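# Hang the ball-filled basket on the stand's peg

## Task

Lift the shallow basket by its cord handle and hang it from the peg on the stand, making sure that at the end every ball is still inside the basket; if any ball is outside it, the task is not done.

## Robot and tools

Robot: two arms, left_arm and right_arm, each with a two-finger gripper. Calibrated bases in the scene frame: left_arm at (-0.026, +0.254, +0.041) m, quat_wxyz (+1.000, 0, 0, -0.001); right_arm at (-0.010, -0.269, +0.002) m, quat_wxyz (+1.000, 0, 0, +0.025). A camera stand is fixed to the floor behind the arms.

Frames. Scene frame: origin at table-top height, halfway between the nominal bases; +x points out over the table, +z up, left_arm sits on the +y side (arm names do not match image left/right). Reported hand positions, velocities and Hand targets use the scene frame. Offsets you send are along the axes of each arm's own Hand target. Gripper axes: fingers point along +z, they open and close along y. end_effector_position is the spot between the pads, roughly 1 cm back from the tips. Printed pose can be off by a few cm, more at long reach.

Row format (used by every motion tool): 14 numbers, each in [-1, 1]. First 7 are left_arm: dx, dy, dz, rx, ry, rz, opening; next 7 are right_arm in that order. Both arms always appear, even if one stays still. dx..rz are an offset from that arm's Hand target at the start of the action or move, not an absolute pose; 1.0 equals 0.6 m or 180 degrees; rx, ry, rz form a single rotation vector. Opening is absolute, not an offset: +1 fully open (0.094 m), -1 closed. Sending zeros for an arm's six pose numbers re-requests its current Hand target; a 0 in the opening slot is a real half-open command, so to leave a gripper alone repeat its present opening.

execute_actions(actions, cameras): actions is a list of actions; each action is a list of up to 15 rows, one per 1/30 s step; a short action holds its final row for the remaining steps. Every row in an action counts from the same start pose, and each new action starts from the new Hand target, so repeating an offset keeps moving. An empty list returns state plus all camera images and fields otherwise skipped. cameras: list of names (cam_high, cam_low, cam_left_wrist, cam_right_wrist), ["all"], or []; an unknown name invalidates the call.

move(target, speed, blend, opening_speed, grip_force, blocking, cameras): straight-line paths for both grippers. target is one 14-number row, or a list of up to 15 rows, all offsets counted from the same starting Hand targets (not chained). speed: m/s, 0.002 to 2.9, default 0.25 (rotation capped at twice that in rad/s), one value or one per target. blend: corner rounding in m for lists, 0 means stop at each target. opening_speed: rate of opening change on the -1..+1 scale per second, at least 0.2; use it slowly on fragile items. grip_force: N per pad, 10 to 50, one value or one per arm; persists; lower values close slowly. blocking=false returns after about 0.5 s while motion continues. Paths ignore obstacles and the other arm; faster moves lag and hit harder; targets pushed past contact press harder. Avoid paths passing near an arm's own base. Opening changes in later list entries apply on arrival. The result adds a move: line (done, off_target, moving, held, fault) and limits (paced = pose clipped, held = steps withheld). done means within 10 mm and 2 degrees.

wait(seconds 0 to 10): lets time pass holding commands; a running move continues. stop(): brakes a running move. zoom_image(camera, region [x0,y0,x1,y1] pixels, top-left origin, max 504x504) enlarges part of the newest image of that camera. finished_scene(scene): ends the current scene with its number; irreversible, and the goal must hold without the robot.

Control behaviour: commanded orientation is clipped to 40 degrees from the measured one each step. Grippers often stop short of the Hand target due to friction and load; waiting does not fix it, a new command (even zeros) re-asks, then send the remaining gap as an offset. Tiny moves may not start. If blocked, an arm keeps pushing; command a target back past the gripper to release. Near the first joint's axis a small hand motion can swing the whole arm.

Results: Hand target, end_effector_position/quat, Joint positions (last value is finger opening in m), Joint velocities (may be omitted when all are noise), joint torques (include gravity, offset and noisy; entries 1-3 wrap at ±28 N m), grip_measured on the opening scale (reads up to ~2.5 mm wide when empty, narrower than a gripped hard part), grip_effort_nm (motor effort; negative closing; not pad force), Tool commands, motor temperatures. Squeeze jumps to the force limit once you command about 0.06 below the touch reading (more for small, round or soft items). To release, command well above grip_measured.

Joint ranges (rad): waist -2.618 to 3.054, shoulder 0 to 3.142, elbow 0 to 3.142 (straight 2.901), wrist pitch -1.571 to 1.571, wrist yaw -1.571 to 1.571, wrist roll -2.094 to 2.094.

Heat: holding loads, stretching or pushing at unreachable poses heats motors; MOTOR HOT at 75 °C, at 90 °C that arm folds and idles, at 100 °C it collapses.

Cameras (896x504): cam_high, cam_low, cam_left_wrist, cam_right_wrist; intrinsics fx=fy 590.032, 334.756, 448.385, 429.966 respectively, principal points near image centre.

Avoid: dropping or flinging items, releasing moving parts, knocking anything off the table or leaving it there, hard contact with fixed or heavy objects, any collision or squeeze between the two arms (including closing on the other gripper), strain on wrist camera cables, and arm stops. Objects may occasionally be nudged by outside disturbance; the clearance check does not protect grippers from each other.

Each tool is called after "Request:" by a JSON object that holds its "fn" and its "kwargs".

## Session

Request:
{"fn": "execute_actions", "kwargs": {"actions": []}}

Scene clock: 0.00 s.
left_arm: end_effector_position=(+0.3701, +0.3043, +0.1569) grip_measured=+1.000 grip_effort_nm=n/a end_effector_quat_wxyz=(+0.602, -0.092, +0.792, +0.049) | right_arm: end_effector_position=(+0.3970, -0.2283, +0.1270) grip_measured=+1.000 grip_effort_nm=n/a end_effector_quat_wxyz=(+0.617, -0.042, +0.785, +0.022)
Joint positions: left_arm=[0.072 1.502 0.361 0.865 -0.122 -0.07 0.094] | right_arm=[0.055 1.529 0.387 0.903 0.016 -0.014 0.094]
Joint velocities: within noise
Joint torques (N m): no reading
Motor temperatures (°C): left_arm=[24 33 44 43 30 26 32] | right_arm=[27 33 39 37 27 25 27]
Heat: left arm: 44 °C; right arm: 39 °C.
Hand target: left_arm +0.3700, +0.3044, +0.1561; +0.599, -0.093, +0.794, +0.049 | right_arm +0.3965, -0.2284, +0.1250; +0.613, -0.042, +0.788, +0.022
Tool commands: left_gripper/opening=+1.0 right_gripper/opening=+1.0

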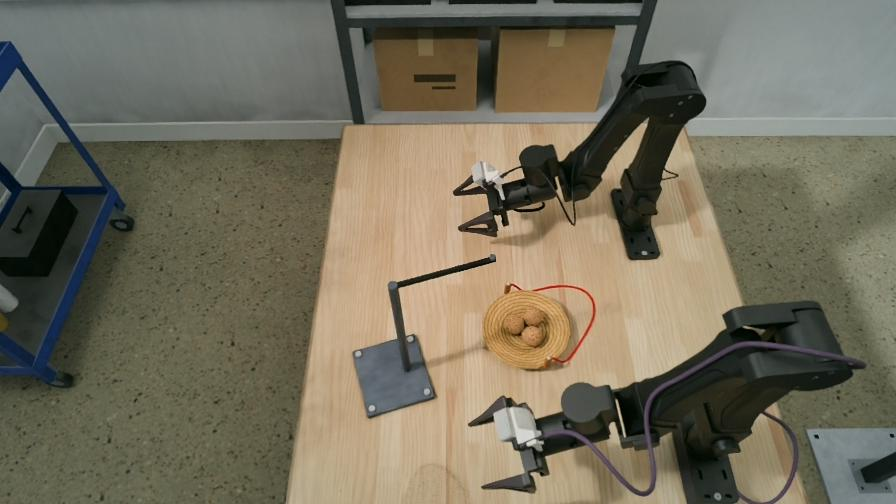

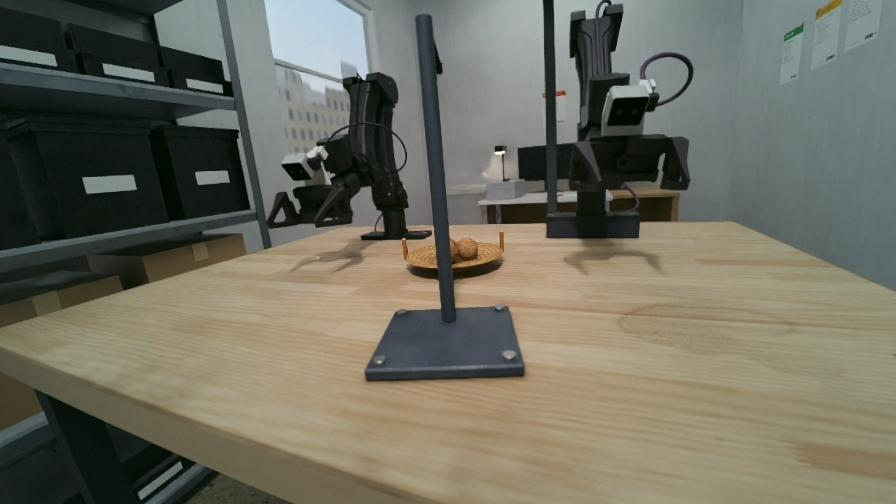

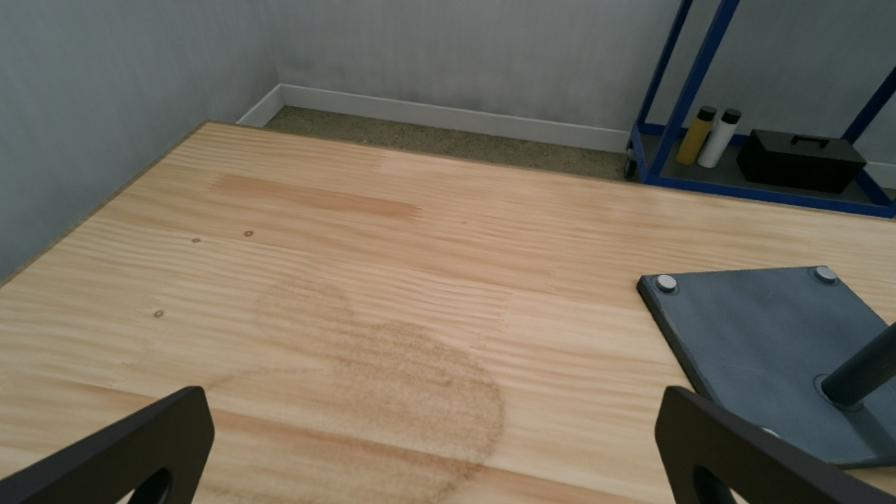

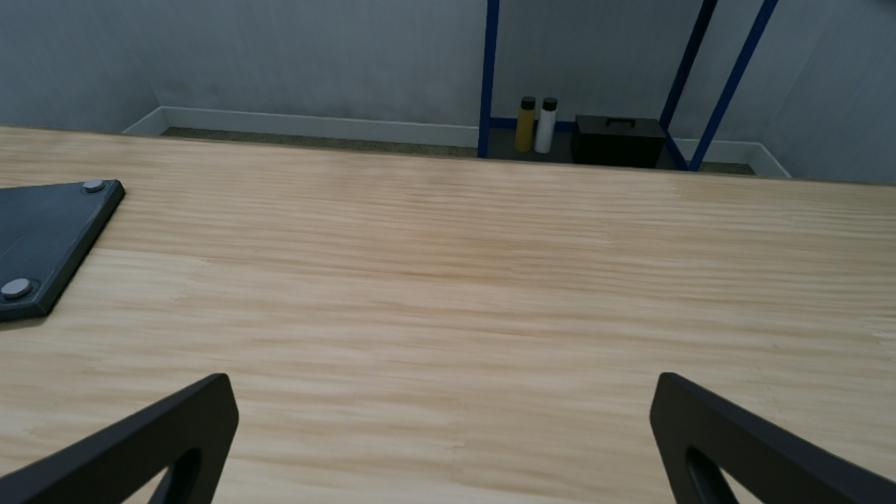

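Request:
{"fn": "zoom_image", "kwargs": {"camera": "cam_high", "region": [340, 220, 620, 430]}}

Request:
{"fn": "zoom_image", "kwargs": {"camera": "cam_low", "region": [340, 180, 600, 390]}}

Request:
{"fn": "zoom_image", "kwargs": {"camera": "cam_low", "region": [340, 0, 600, 210]}}

Scaled by 1.800 from the camera's 896x504 image, which has a finer 1280x720 frame.

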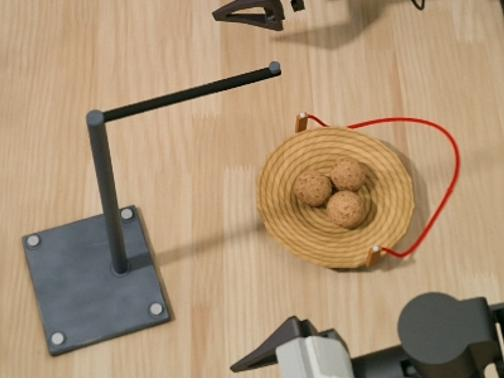

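Scaled by 1.938 from the camera's 896x504 image, which has a finer 1280x720 frame.

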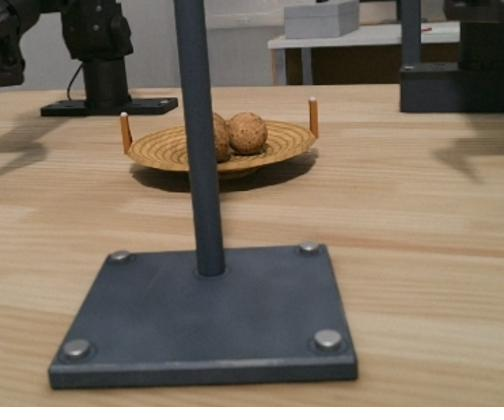

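Scaled by 1.938 from the camera's 896x504 image, which has a finer 1280x720 frame.

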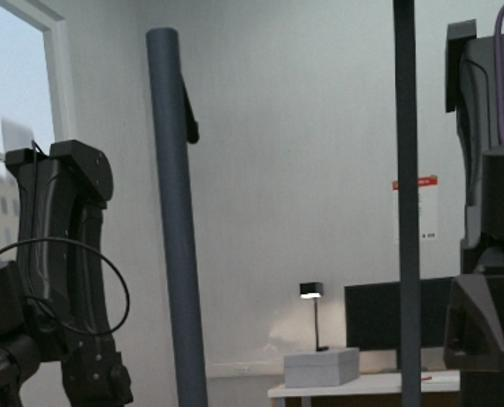

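Request:
{"fn": "move", "kwargs": {"target": [0.0592,-0.3737,-0.5432,0.2627,0.2497,0.2380,1,0,0,0,0,0,0,1], "speed": 0.25, "cameras": ["all"]}}

Scene clock: 161.37 s.
left_arm: end_effector_position=(+0.1013, +0.0222, +0.2150) grip_measured=+1.000 grip_effort_nm=-0.03 end_effector_quat_wxyz=(+0.199, +0.414, +0.884, -0.090) | right_arm: end_effector_position=(+0.3970, -0.2283, +0.1270) grip_measured=+1.000 grip_effort_nm=0.03 end_effector_quat_wxyz=(+0.617, -0.042, +0.785, +0.022)
Joint positions: left_arm=[-1.156 1.148 1.075 -1.074 -0.125 -0.255 0.094] | right_arm=[0.055 1.529 0.387 0.903 0.016 -0.014 0.094]
Joint torques (N m): left_arm=[-0.43 -2.15 9.61 0.86 0.01 -0.08] | right_arm=[0.08 -6.38 6.06 1.55 0.02 -0.01]
Heat: left arm: 46 °C; right arm: 38 °C.
Hand target: left_arm +0.0997, +0.0205, +0.2198; +0.196, +0.413, +0.885, -0.091 | right_arm +0.3965, -0.2284, +0.1250; +0.613, -0.042, +0.788, +0.022
Off the commanded pose: left_arm 0.005 m, 0 deg | right_arm 0.002 m, 1 deg.
move: done

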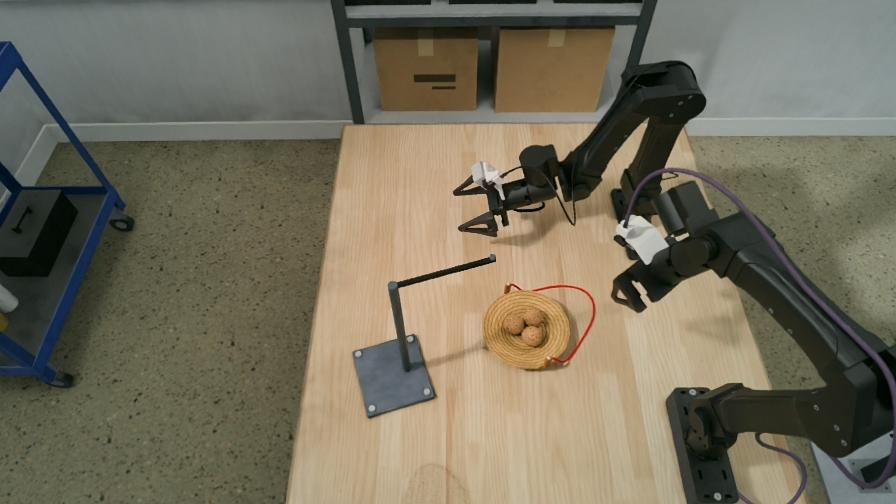

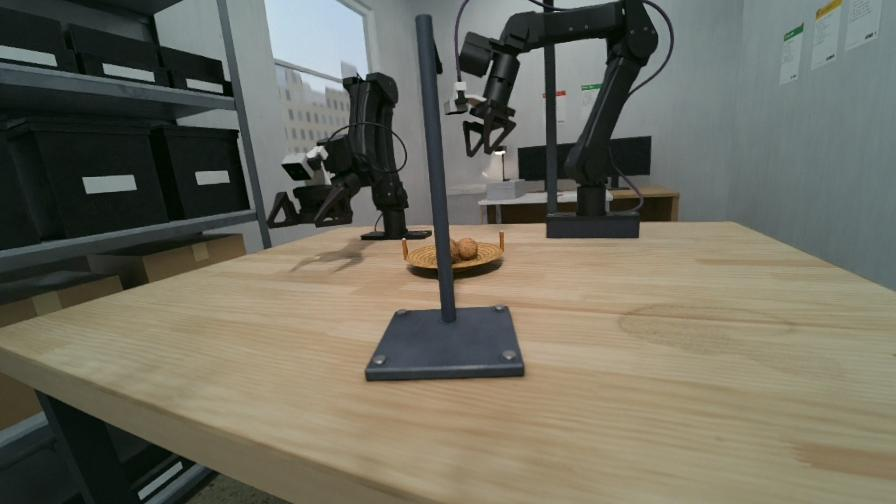

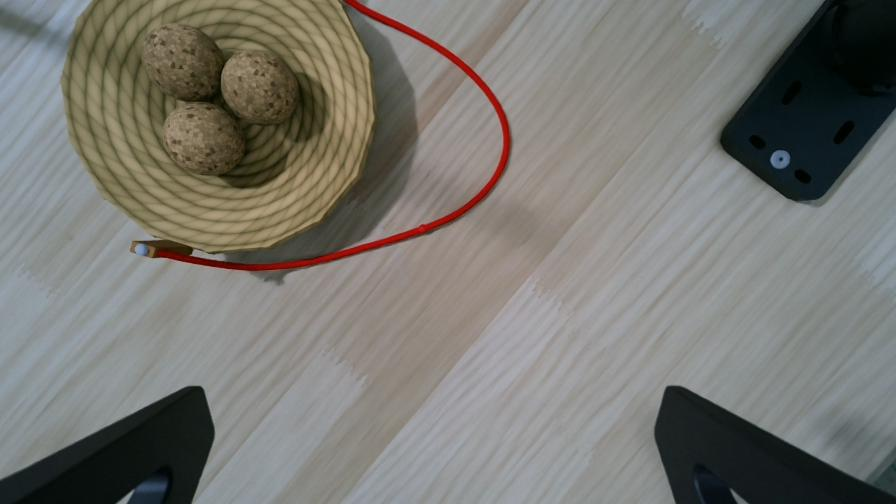

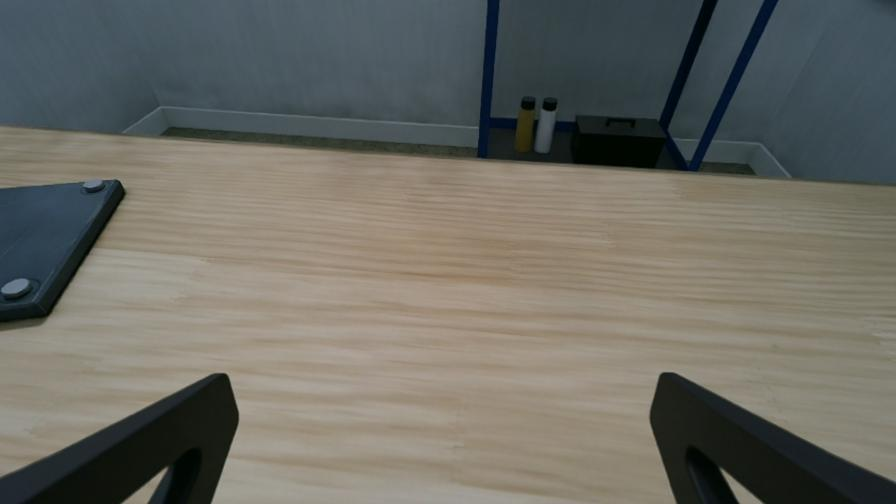

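Request:
{"fn": "zoom_image", "kwargs": {"camera": "cam_left_wrist", "region": [100, 0, 560, 300]}}

Request:
{"fn": "zoom_image", "kwargs": {"camera": "cam_high", "region": [470, 260, 630, 380]}}

Scaled by 1.096 from the camera's 896x504 image, which has a finer 1280x720 frame.

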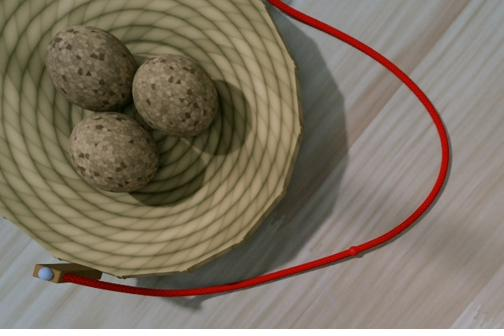

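Scaled by 3.150 from the camera's 896x504 image, which has a finer 1280x720 frame.

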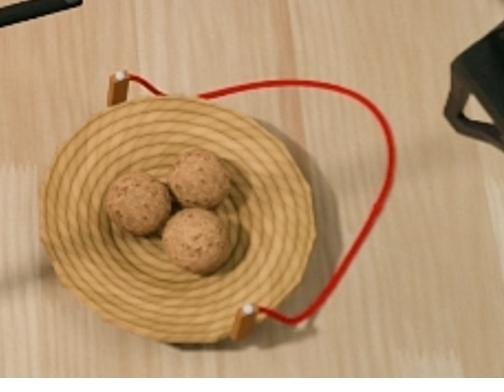

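Request:
{"fn": "move", "kwargs": {"target": [0.0371,-0.0410,0.2582,0.0939,0,0.2014,0.2,0,0,0,0,0,0,1], "speed": 0.2, "cameras": ["cam_left_wrist","cam_high"]}}

Scene clock: 228.40 s.
left_arm: end_effector_position=(+0.1116, -0.0317, +0.0774) grip_measured=+0.202 grip_effort_nm=-0.15 end_effector_quat_wxyz=(+0.160, +0.689, +0.691, -0.149) | right_arm: end_effector_position=(+0.3970, -0.2283, +0.1270) grip_measured=+1.000 grip_effort_nm=0.02 end_effector_quat_wxyz=(+0.617, -0.042, +0.785, +0.022)
Joint positions: left_arm=[-1.001 1.488 0.766 -0.463 0.217 0.522 0.056] | right_arm=[0.055 1.529 0.387 0.903 0.016 -0.014 0.094]
Joint torques (N m): left_arm=[0.57 -4.63 5.44 1.18 0.26 0.09] | right_arm=[0.09 -6.39 6.06 1.57 0 -0.02]
Heat: left arm: 46 °C; right arm: 37 °C.
Hand target: left_arm +0.1099, -0.0298, +0.0699; +0.153, +0.691, +0.690, -0.153 | right_arm +0.3965, -0.2284, +0.1250; +0.613, -0.042, +0.788, +0.022
Off the commanded pose: left_arm 0.008 m, 1 deg | right_arm 0.002 m, 1 deg.
move: done
Images, in order (width x height): cam_high 896x504, cam_left_wrist 896x504.

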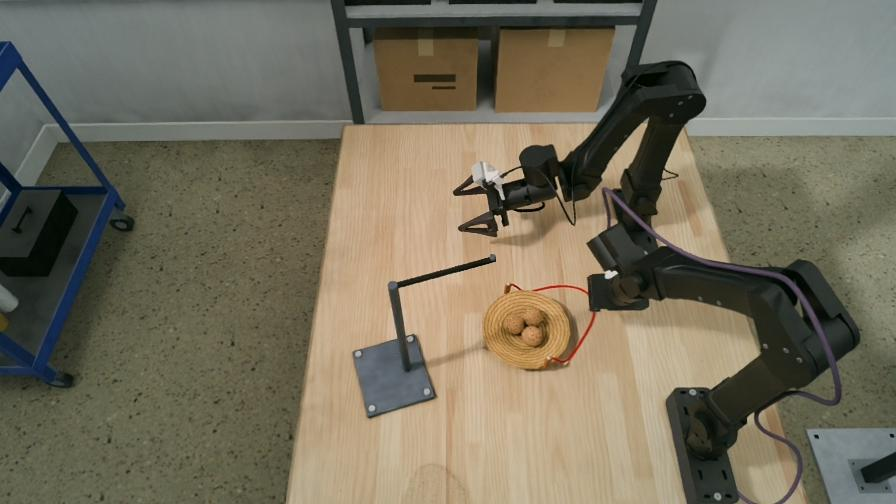

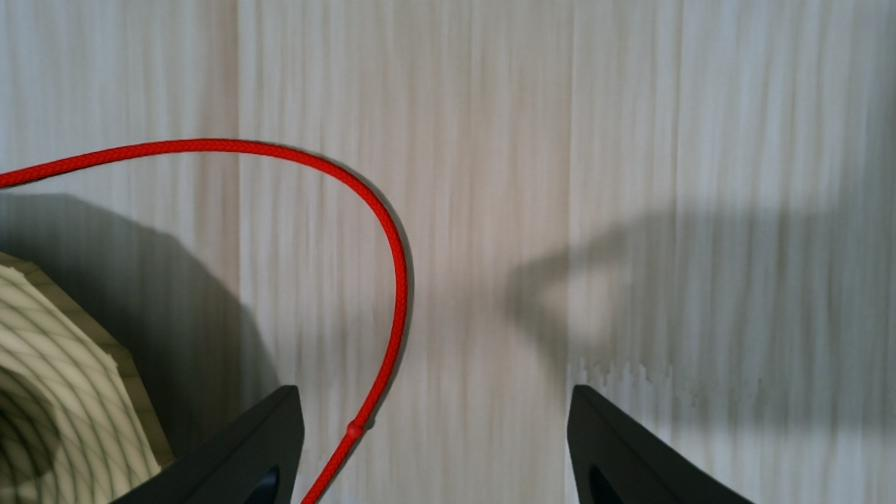

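Request:
{"fn": "move", "kwargs": {"target": [0.026,0.0213,0.0559,0,0,0,0.2,0,0,0,0,0,0,1], "speed": 0.1, "cameras": ["cam_left_wrist","cam_low"]}}

Scene clock: 251.23 s.
left_arm: end_effector_position=(+0.1252, -0.0323, +0.0405) grip_measured=+0.202 grip_effort_nm=-0.15 end_effector_quat_wxyz=(+0.160, +0.689, +0.691, -0.148) | right_arm: end_effector_position=(+0.3970, -0.2283, +0.1270) grip_measured=+1.000 grip_effort_nm=0.02 end_effector_quat_wxyz=(+0.617, -0.042, +0.785, +0.022)
Joint positions: left_arm=[-0.958 1.611 0.713 -0.296 0.232 0.563 0.056] | right_arm=[0.055 1.529 0.387 0.903 0.016 -0.014 0.094]
Joint torques (N m): left_arm=[0.53 -5.2 4.86 1.19 0.31 0.09] | right_arm=[0.05 -6.37 6.06 1.56 0.01 -0.01]
Motor temperatures (°C): left_arm=[24 31 45 38 28 26 29] | right_arm=[26 31 37 37 24 24 25]
Heat: left arm: 45 °C; right arm: 37 °C.
Hand target: left_arm +0.1227, -0.0299, +0.0330; +0.153, +0.691, +0.690, -0.153 | right_arm +0.3965, -0.2284, +0.1250; +0.613, -0.042, +0.788, +0.022
Off the commanded pose: left_arm 0.008 m, 1 deg | right_arm 0.002 m, 1 deg.
move: done
Images, in order (width x height): cam_low 896x504, cam_left_wrist 896x504.

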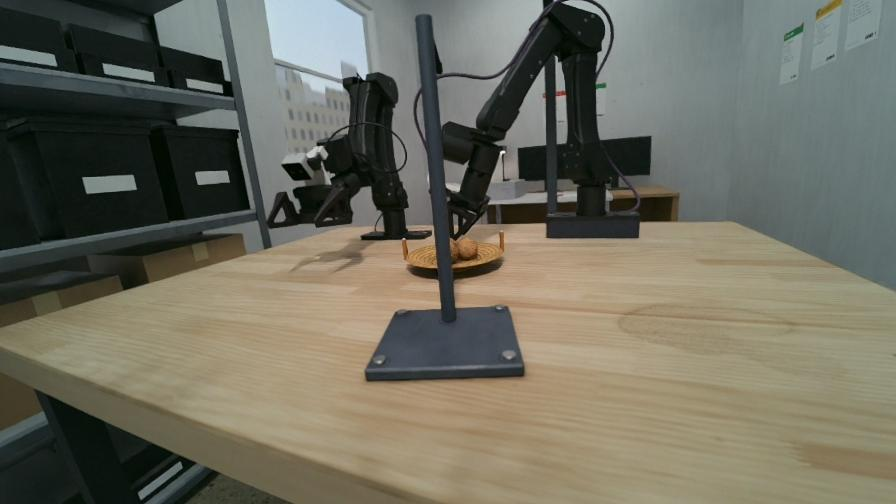

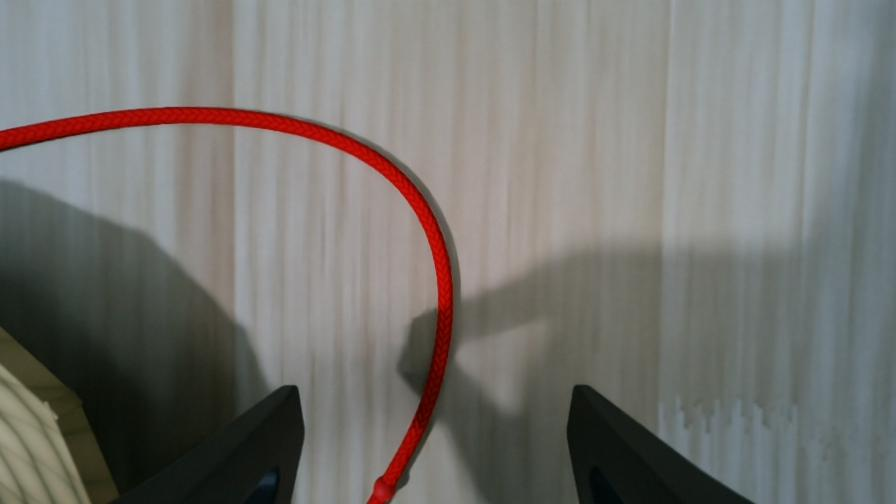

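Request:
{"fn": "move", "kwargs": {"target": [0.0158,0.0,0.034,0,0,0,0.2,0,0,0,0,0,0,1], "speed": 0.06, "cameras": ["cam_left_wrist"]}}

Scene clock: 264.10 s.
left_arm: end_effector_position=(+0.1256, -0.0330, +0.0183) grip_measured=+0.202 grip_effort_nm=-0.15 end_effector_quat_wxyz=(+0.160, +0.689, +0.691, -0.148) | right_arm: end_effector_position=(+0.3970, -0.2283, +0.1270) grip_measured=+1.000 grip_effort_nm=0.02 end_effector_quat_wxyz=(+0.617, -0.042, +0.785, +0.022)
Joint positions: left_arm=[-0.958 1.682 0.675 -0.186 0.232 0.563 0.056] | right_arm=[0.055 1.529 0.387 0.903 0.016 -0.014 0.094]
Joint torques (N m): left_arm=[0.53 -5.34 4.38 1.2 0.31 0.09] | right_arm=[0.08 -6.37 6.05 1.56 -0.01 -0.01]
Heat: left arm: 45 °C; right arm: 37 °C.
Hand target: left_arm +0.1227, -0.0299, +0.0104; +0.153, +0.691, +0.690, -0.153 | right_arm +0.3965, -0.2284, +0.1250; +0.613, -0.042, +0.788, +0.022
Off the commanded pose: left_arm 0.009 m, 1 deg | right_arm 0.002 m, 1 deg.
move: done
Images, in order (width x height): cam_left_wrist 896x504.

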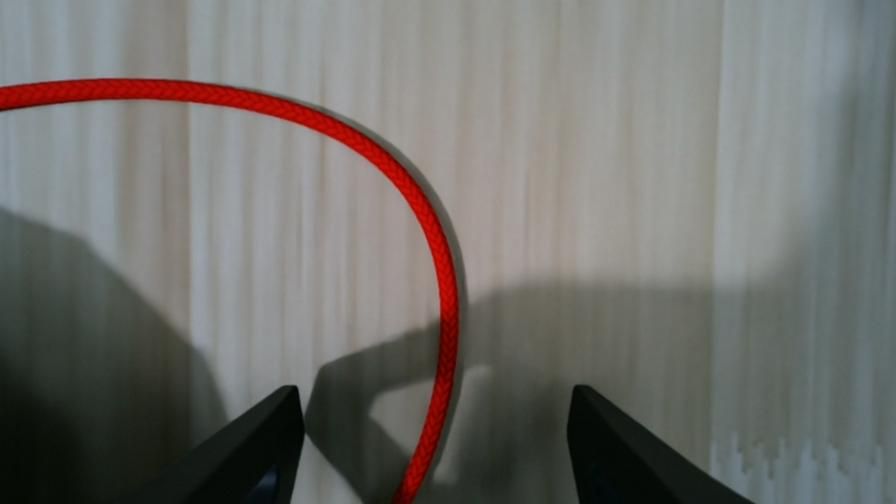

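Request:
{"fn": "move", "kwargs": {"target": [0.0035,0.0,0.0076,0,0,0,0.2,0,0,0,0,0,0,1], "speed": 0.04}}

Request:
{"fn": "move", "kwargs": {"target": [0,0,0,0,0,0,-0.85,0,0,0,0,0,0,1], "opening_speed": 0.5, "cameras": ["cam_left_wrist"]}}

Scene clock: 271.37 s.
left_arm: end_effector_position=(+0.1269, -0.0351, +0.0164) grip_measured=+0.202 grip_effort_nm=-0.14 end_effector_quat_wxyz=(+0.166, +0.689, +0.690, -0.150) | right_arm: end_effector_position=(+0.3970, -0.2283, +0.1270) grip_measured=+1.000 grip_effort_nm=0.02 end_effector_quat_wxyz=(+0.617, -0.042, +0.785, +0.022)
Joint positions: left_arm=[-0.958 1.692 0.67 -0.161 0.233 0.564 0.056] | right_arm=[0.055 1.529 0.387 0.903 0.016 -0.014 0.094]
Joint torques (N m): left_arm=[0.53 -4.81 4.03 1.23 0.3 0.08] | right_arm=[0.09 -6.41 6.05 1.57 0 -0.02]
Heat: left arm: 45 °C; right arm: 37 °C.
Hand target: left_arm +0.1227, -0.0300, +0.0055; +0.153, +0.691, +0.690, -0.153 | right_arm +0.3965, -0.2284, +0.1250; +0.613, -0.042, +0.788, +0.022
Off the commanded pose: left_arm 0.013 m, 2 deg | right_arm 0.002 m, 1 deg.
move: off_target (left_arm)

Scene clock: 273.67 s.
left_arm: end_effector_position=(+0.1268, -0.0350, +0.0161) grip_measured=-0.848 grip_effort_nm=-0.15 end_effector_quat_wxyz=(+0.166, +0.689, +0.690, -0.150) | right_arm: end_effector_position=(+0.3970, -0.2283, +0.1270) grip_measured=+1.000 grip_effort_nm=0.02 end_effector_quat_wxyz=(+0.617, -0.042, +0.785, +0.022)
Joint positions: left_arm=[-0.958 1.692 0.669 -0.159 0.233 0.564 0.007] | right_arm=[0.055 1.529 0.387 0.903 0.016 -0.014 0.094]
Joint torques (N m): left_arm=[0.53 -4.79 4.21 1.21 0.29 0.09] | right_arm=[0.06 -6.39 6.01 1.56 0.01 -0.02]
Heat: left arm: 45 °C; right arm: 37 °C.
Hand target: left_arm +0.1227, -0.0299, +0.0054; +0.153, +0.691, +0.690, -0.153 | right_arm +0.3965, -0.2284, +0.1250; +0.613, -0.042, +0.788, +0.022
Off the commanded pose: left_arm 0.012 m, 2 deg | right_arm 0.002 m, 1 deg.
move: off_target (left_arm)
Images, in order (width x height): cam_left_wrist 896x504.

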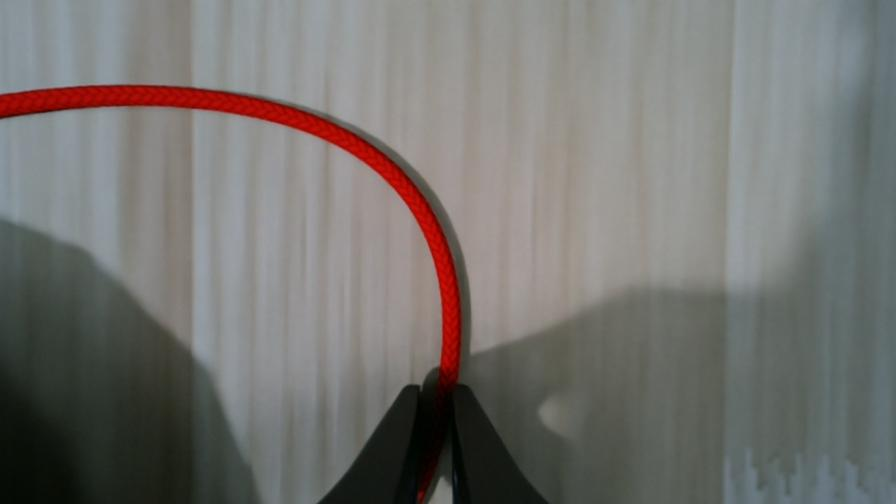

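Request:
{"fn": "move", "kwargs": {"target": [-0.0025,0.0,-0.0055,0,0,0,-1,0,0,0,0,0,0,1], "speed": 0.04, "grip_force": [25,50], "cameras": ["cam_left_wrist"]}}

Scene clock: 279.27 s.
left_arm: end_effector_position=(+0.1268, -0.0350, +0.0162) grip_measured=-0.954 grip_effort_nm=-0.56 end_effector_quat_wxyz=(+0.166, +0.689, +0.690, -0.150) | right_arm: end_effector_position=(+0.3970, -0.2283, +0.1270) grip_measured=+1.000 grip_effort_nm=0.02 end_effector_quat_wxyz=(+0.617, -0.042, +0.785, +0.022)
Joint positions: left_arm=[-0.958 1.692 0.669 -0.159 0.233 0.564 0.002] | right_arm=[0.055 1.529 0.387 0.903 0.016 -0.014 0.094]
Joint torques (N m): left_arm=[0.51 -5.83 4.64 1 0.29 0.08] | right_arm=[0.06 -6.35 6.06 1.56 0.01 0]
Heat: left arm: 44 °C; right arm: 37 °C.
Hand target: left_arm +0.1227, -0.0299, +0.0091; +0.153, +0.691, +0.690, -0.153 | right_arm +0.3965, -0.2284, +0.1250; +0.613, -0.042, +0.788, +0.022
Off the commanded pose: left_arm 0.010 m, 2 deg | right_arm 0.002 m, 1 deg.
grip_force (N): 25, 50
move: done
Images, in order (width x height): cam_left_wrist 896x504.

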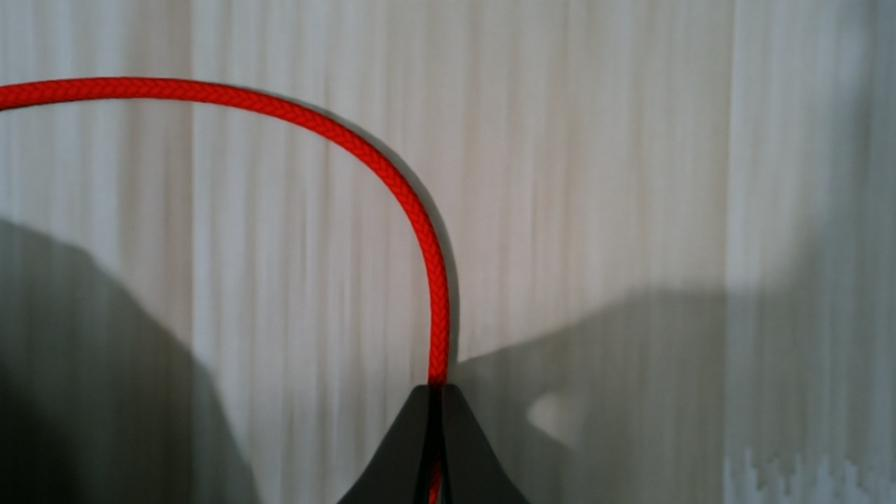

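Request:
{"fn": "move", "kwargs": {"target": [[-0.0392,0.1283,-0.2024,-0.047,0,-0.1007,-1,0,0,0,0,0,0,1],[-0.0462,0.2417,-0.3278,-0.047,0,-0.1007,-1,0,0,0,0,0,0,1]], "speed": 0.1, "blend": [0.03,0], "cameras": ["cam_left_wrist","cam_high","cam_low"]}}

Scene clock: 295.67 s.
left_arm: end_effector_position=(+0.2669, +0.0297, +0.1993) grip_measured=-0.956 grip_effort_nm=-0.59 end_effector_quat_wxyz=(+0.185, +0.557, +0.801, -0.117) | right_arm: end_effector_position=(+0.3970, -0.2283, +0.1270) grip_measured=+1.000 grip_effort_nm=0.02 end_effector_quat_wxyz=(+0.617, -0.042, +0.785, +0.022)
Joint positions: left_arm=[-0.528 1.597 1.376 -0.988 0.259 0.638 0.002] | right_arm=[0.055 1.529 0.387 0.903 0.016 -0.014 0.094]
Joint torques (N m): left_arm=[0.31 -5.96 9.46 0.74 0.32 0.09] | right_arm=[0.05 -6.34 6.06 1.55 0.01 -0.01]
Heat: left arm: 45 °C; right arm: 37 °C.
Hand target: left_arm +0.2677, +0.0277, +0.1990; +0.177, +0.561, +0.799, -0.124 | right_arm +0.3965, -0.2284, +0.1250; +0.613, -0.042, +0.788, +0.022
Off the commanded pose: left_arm 0.002 m, 1 deg | right_arm 0.002 m, 1 deg.
grip_force (N): 25, 50
move: done
Images, in order (width x height): cam_high 896x504, cam_low 896x504, cam_left_wrist 896x504.

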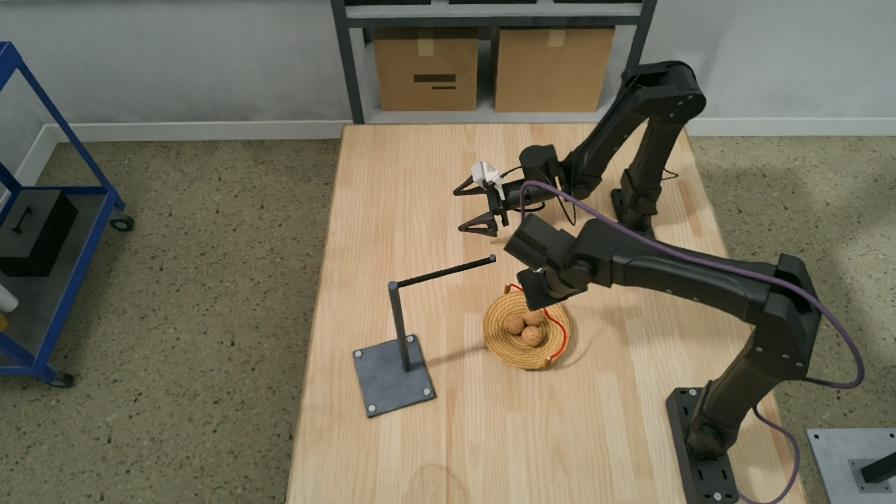

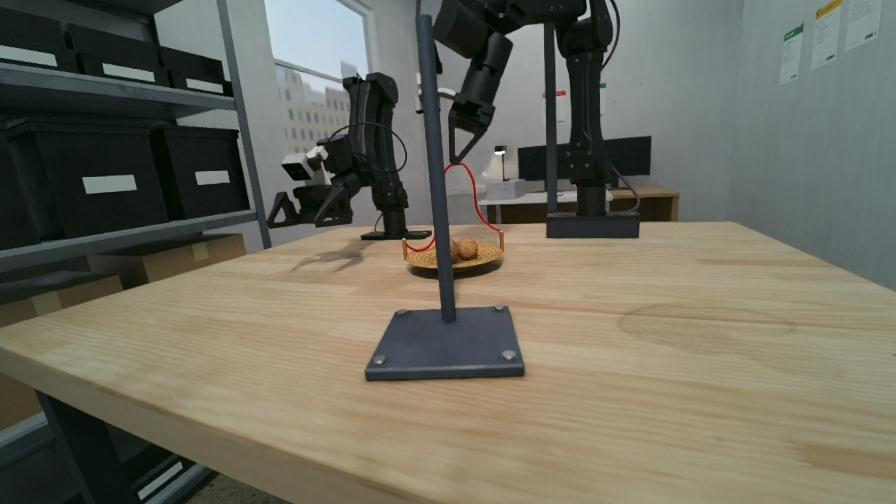

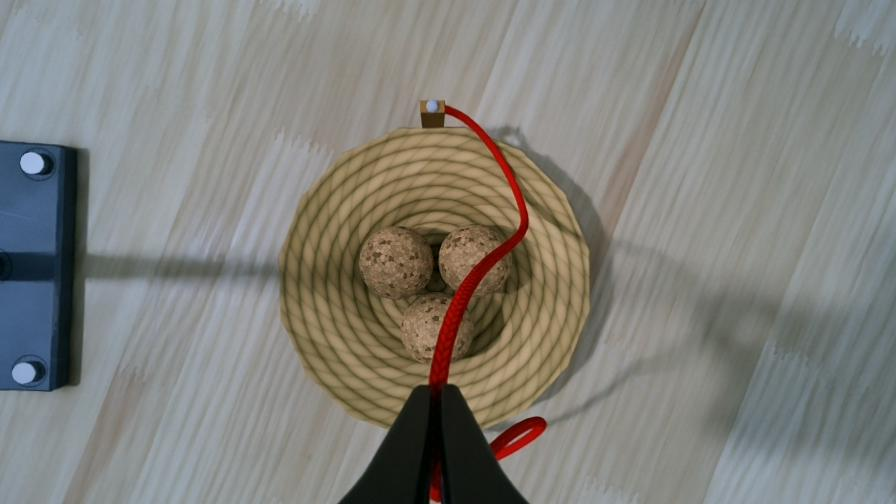

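Request:
{"fn": "move", "kwargs": {"target": [-0.0211,0.01,-0.0453,0,0,0,-1,0,0,0,0,0,0,1], "speed": 0.08, "cameras": ["cam_left_wrist","cam_low"]}}

Scene clock: 306.13 s.
left_arm: end_effector_position=(+0.2722, +0.0305, +0.2300) grip_measured=-0.956 grip_effort_nm=-0.59 end_effector_quat_wxyz=(+0.186, +0.559, +0.800, -0.117) | right_arm: end_effector_position=(+0.3970, -0.2283, +0.1270) grip_measured=+1.000 grip_effort_nm=0.02 end_effector_quat_wxyz=(+0.617, -0.042, +0.785, +0.022)
Joint positions: left_arm=[-0.517 1.622 1.523 -1.112 0.263 0.653 0.002] | right_arm=[0.055 1.529 0.387 0.903 0.016 -0.014 0.094]
Joint torques (N m): left_arm=[0.58 -6.13 9.32 0.71 0.32 0.11] | right_arm=[0.1 -6.35 6.09 1.55 0.01 -0.01]
Heat: left arm: 47 °C; right arm: 37 °C.
Hand target: left_arm +0.2734, +0.0298, +0.2292; +0.177, +0.561, +0.799, -0.124 | right_arm +0.3965, -0.2284, +0.1250; +0.613, -0.042, +0.788, +0.022
Off the commanded pose: left_arm 0.002 m, 1 deg | right_arm 0.002 m, 1 deg.
grip_force (N): 25, 50
move: done
Images, in order (width x height): cam_low 896x504, cam_left_wrist 896x504.

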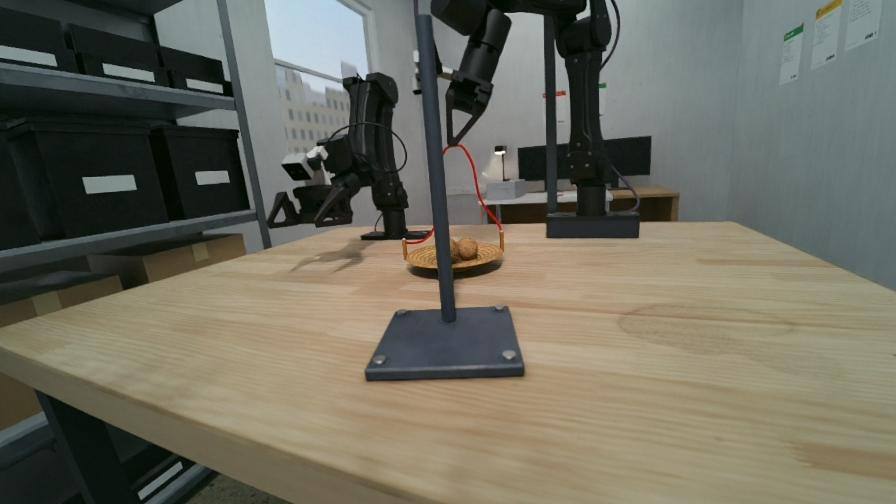

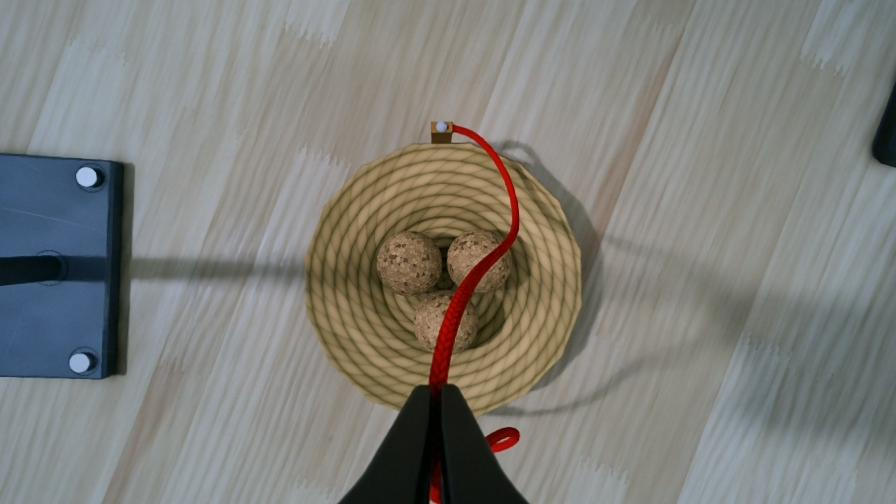

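Request:
{"fn": "move", "kwargs": {"target": [-0.0141,0,-0.0302,0,0,0,-1,0,0,0,0,0,0,1], "speed": 0.06, "cameras": ["cam_left_wrist","cam_low"]}}

Scene clock: 315.87 s.
left_arm: end_effector_position=(+0.2721, +0.0305, +0.2498) grip_measured=-0.956 grip_effort_nm=-0.59 end_effector_quat_wxyz=(+0.186, +0.559, +0.800, -0.117) | right_arm: end_effector_position=(+0.3970, -0.2283, +0.1270) grip_measured=+1.000 grip_effort_nm=0.02 end_effector_quat_wxyz=(+0.617, -0.042, +0.785, +0.022)
Joint positions: left_arm=[-0.517 1.636 1.618 -1.193 0.264 0.653 0.002] | right_arm=[0.055 1.529 0.387 0.903 0.016 -0.014 0.094]
Joint torques (N m): left_arm=[0.57 -6.13 9.28 0.71 0.32 0.09] | right_arm=[0.05 -6.34 6.06 1.57 0 -0.01]
Heat: left arm: 47 °C; right arm: 37 °C.
Hand target: left_arm +0.2734, +0.0297, +0.2491; +0.177, +0.561, +0.799, -0.124 | right_arm +0.3965, -0.2284, +0.1250; +0.613, -0.042, +0.788, +0.022
Off the commanded pose: left_arm 0.002 m, 1 deg | right_arm 0.002 m, 1 deg.
grip_force (N): 25, 50
move: done
Images, in order (width x height): cam_low 896x504, cam_left_wrist 896x504.

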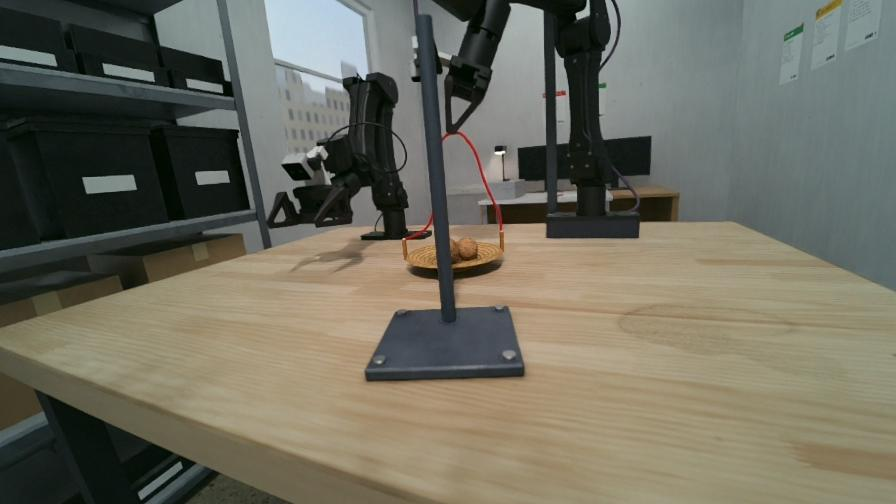

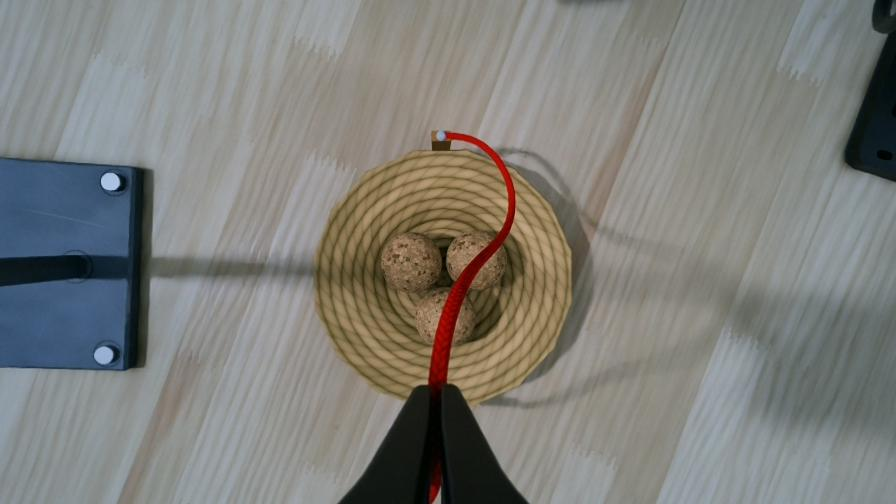

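Request:
{"fn": "move", "kwargs": {"target": [-0.0085,0,-0.0181,0,0,0,-1,0,0,0,0,0,0,1], "speed": 0.04, "cameras": ["cam_left_wrist","cam_low"]}}

Request:
{"fn": "zoom_image", "kwargs": {"camera": "cam_low", "region": [380, 90, 560, 290]}}

Scene clock: 326.57 s.
left_arm: end_effector_position=(+0.2711, +0.0311, +0.2607) grip_measured=-0.957 grip_effort_nm=-0.59 end_effector_quat_wxyz=(+0.183, +0.559, +0.800, -0.118) | right_arm: end_effector_position=(+0.3970, -0.2283, +0.1270) grip_measured=+1.000 grip_effort_nm=0.02 end_effector_quat_wxyz=(+0.617, -0.042, +0.785, +0.022)
Joint positions: left_arm=[-0.517 1.648 1.678 -1.247 0.264 0.653 0.002] | right_arm=[0.055 1.529 0.387 0.903 0.016 -0.014 0.094]
Joint torques (N m): left_arm=[0.57 -6.15 9.42 0.74 0.32 0.09] | right_arm=[0.05 -6.32 6.04 1.56 0 -0.02]
Heat: left arm: 47 °C; right arm: 37 °C.
Hand target: left_arm +0.2734, +0.0297, +0.2610; +0.177, +0.561, +0.800, -0.124 | right_arm +0.3965, -0.2284, +0.1250; +0.613, -0.042, +0.788, +0.022
Off the commanded pose: left_arm 0.003 m, 1 deg | right_arm 0.002 m, 1 deg.
grip_force (N): 25, 50
move: done
Images, in order (width x height): cam_low 896x504, cam_left_wrist 896x504.

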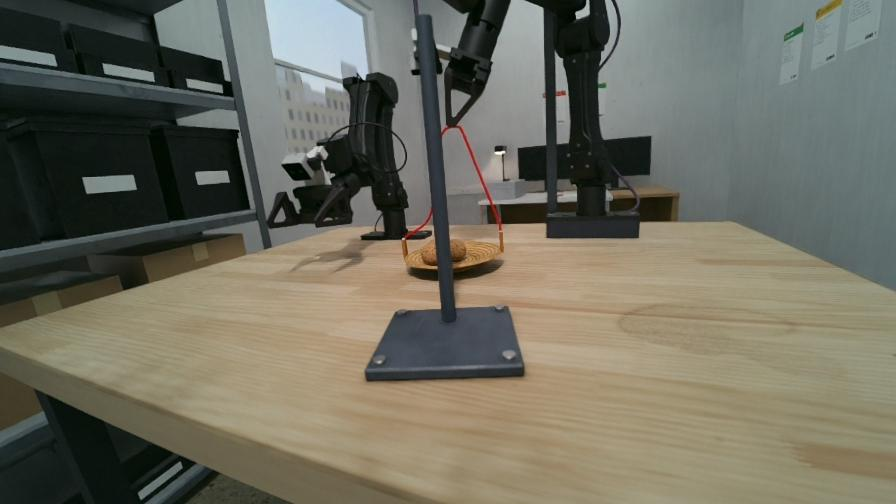

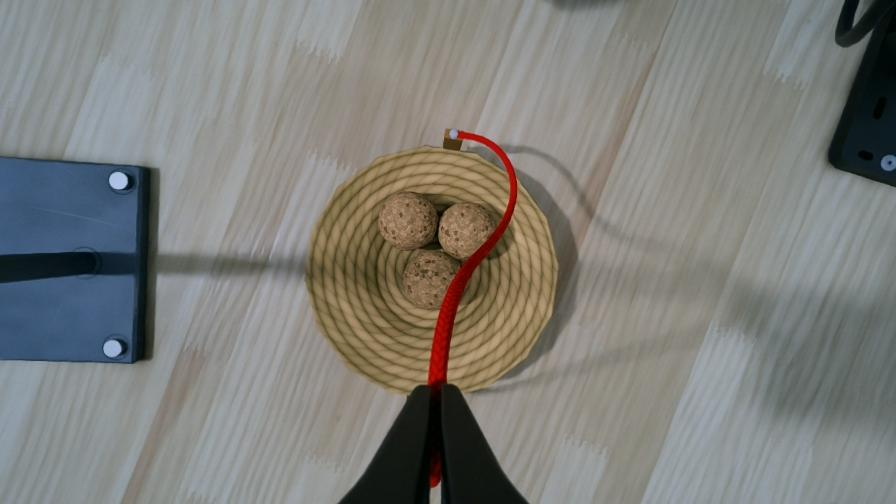

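Scaled by 2.520 from the camera's 896x504 image, which has a finer 1280x720 frame.

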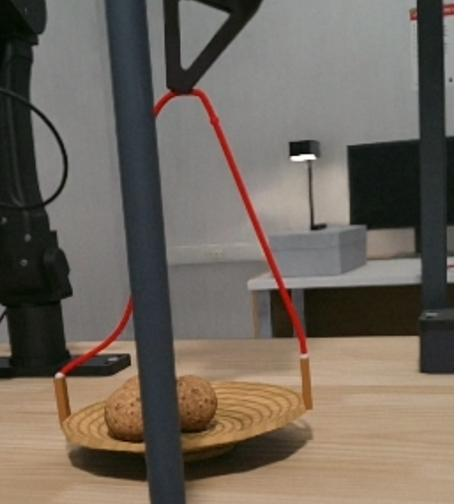

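Request:
{"fn": "move", "kwargs": {"target": [[0.0247,0,0.0529,0,0,0,-1,0,0,0,0,0,0,1],[0.0877,-0.1322,0.2,0.0235,0,0.05,-1,0,0,0,0,0,0,1],[0.1683,-0.2695,0.3795,0.047,0,0.1007,-1,0,0,0,0,0,0,1]], "speed": [0.04,0.1,0.08], "blend": [0.01,0.03,0], "cameras": ["cam_left_wrist","cam_high","cam_low"]}}

Scene clock: 354.83 s.
left_arm: end_effector_position=(+0.1269, -0.0317, +0.0200) grip_measured=-0.957 grip_effort_nm=-0.59 end_effector_quat_wxyz=(+0.160, +0.691, +0.688, -0.152) | right_arm: end_effector_position=(+0.3970, -0.2283, +0.1270) grip_measured=+1.000 grip_effort_nm=0.02 end_effector_quat_wxyz=(+0.617, -0.042, +0.785, +0.022)
Joint positions: left_arm=[-0.944 1.677 0.676 -0.195 0.247 0.582 0.002] | right_arm=[0.055 1.529 0.387 0.903 0.016 -0.014 0.094]
Joint torques (N m): left_arm=[-0.39 -5.35 4.48 1.21 0.17 -0.06] | right_arm=[0.02 -6.39 6.06 1.57 0.01 -0.01]
Heat: left arm: 48 °C; right arm: 37 °C.
Hand target: left_arm +0.1230, -0.0296, +0.0119; +0.153, +0.691, +0.690, -0.153 | right_arm +0.3965, -0.2284, +0.1250; +0.613, -0.042, +0.788, +0.022
Off the commanded pose: left_arm 0.009 m, 1 deg | right_arm 0.002 m, 1 deg.
grip_force (N): 25, 50
move: done
Images, in order (width x height): cam_high 896x504, cam_low 896x504, cam_left_wrist 896x504.

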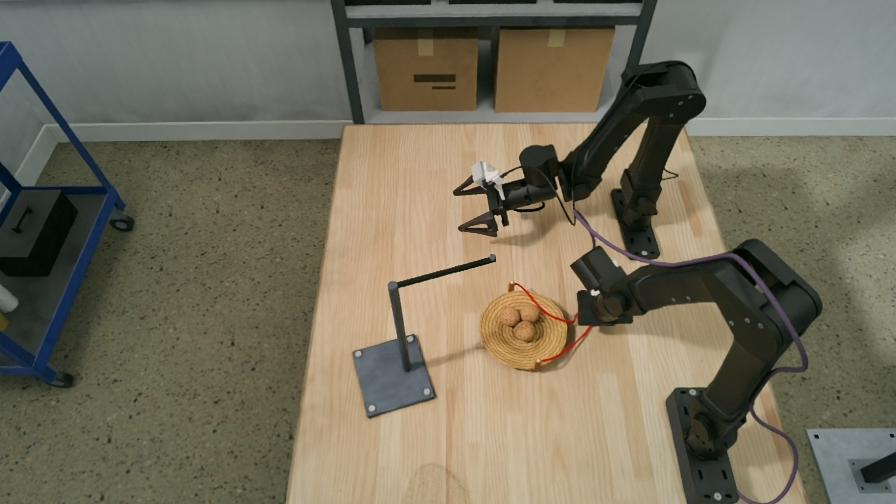

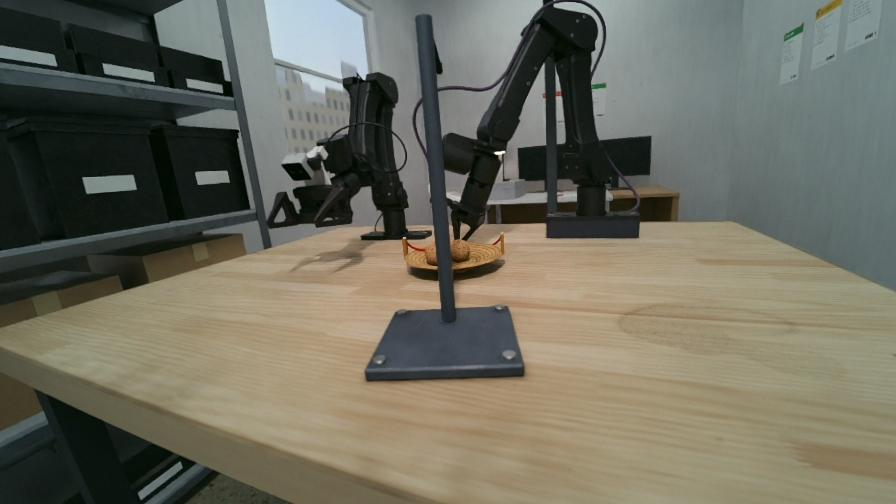

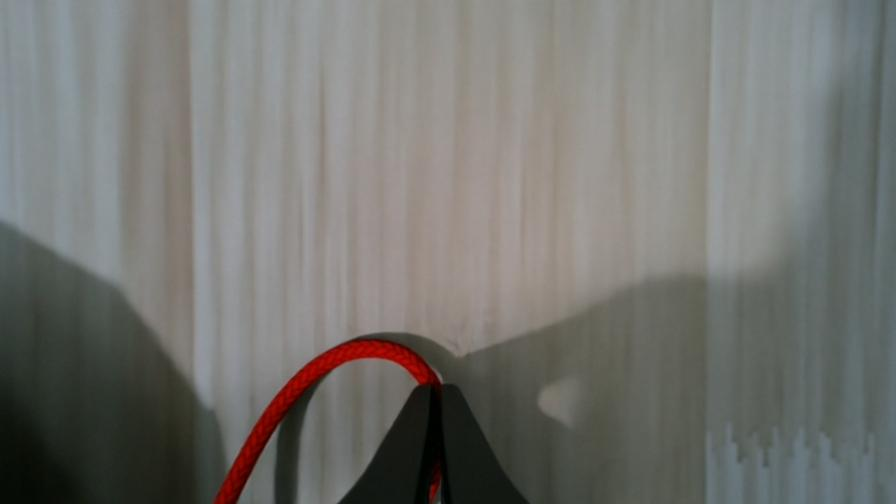

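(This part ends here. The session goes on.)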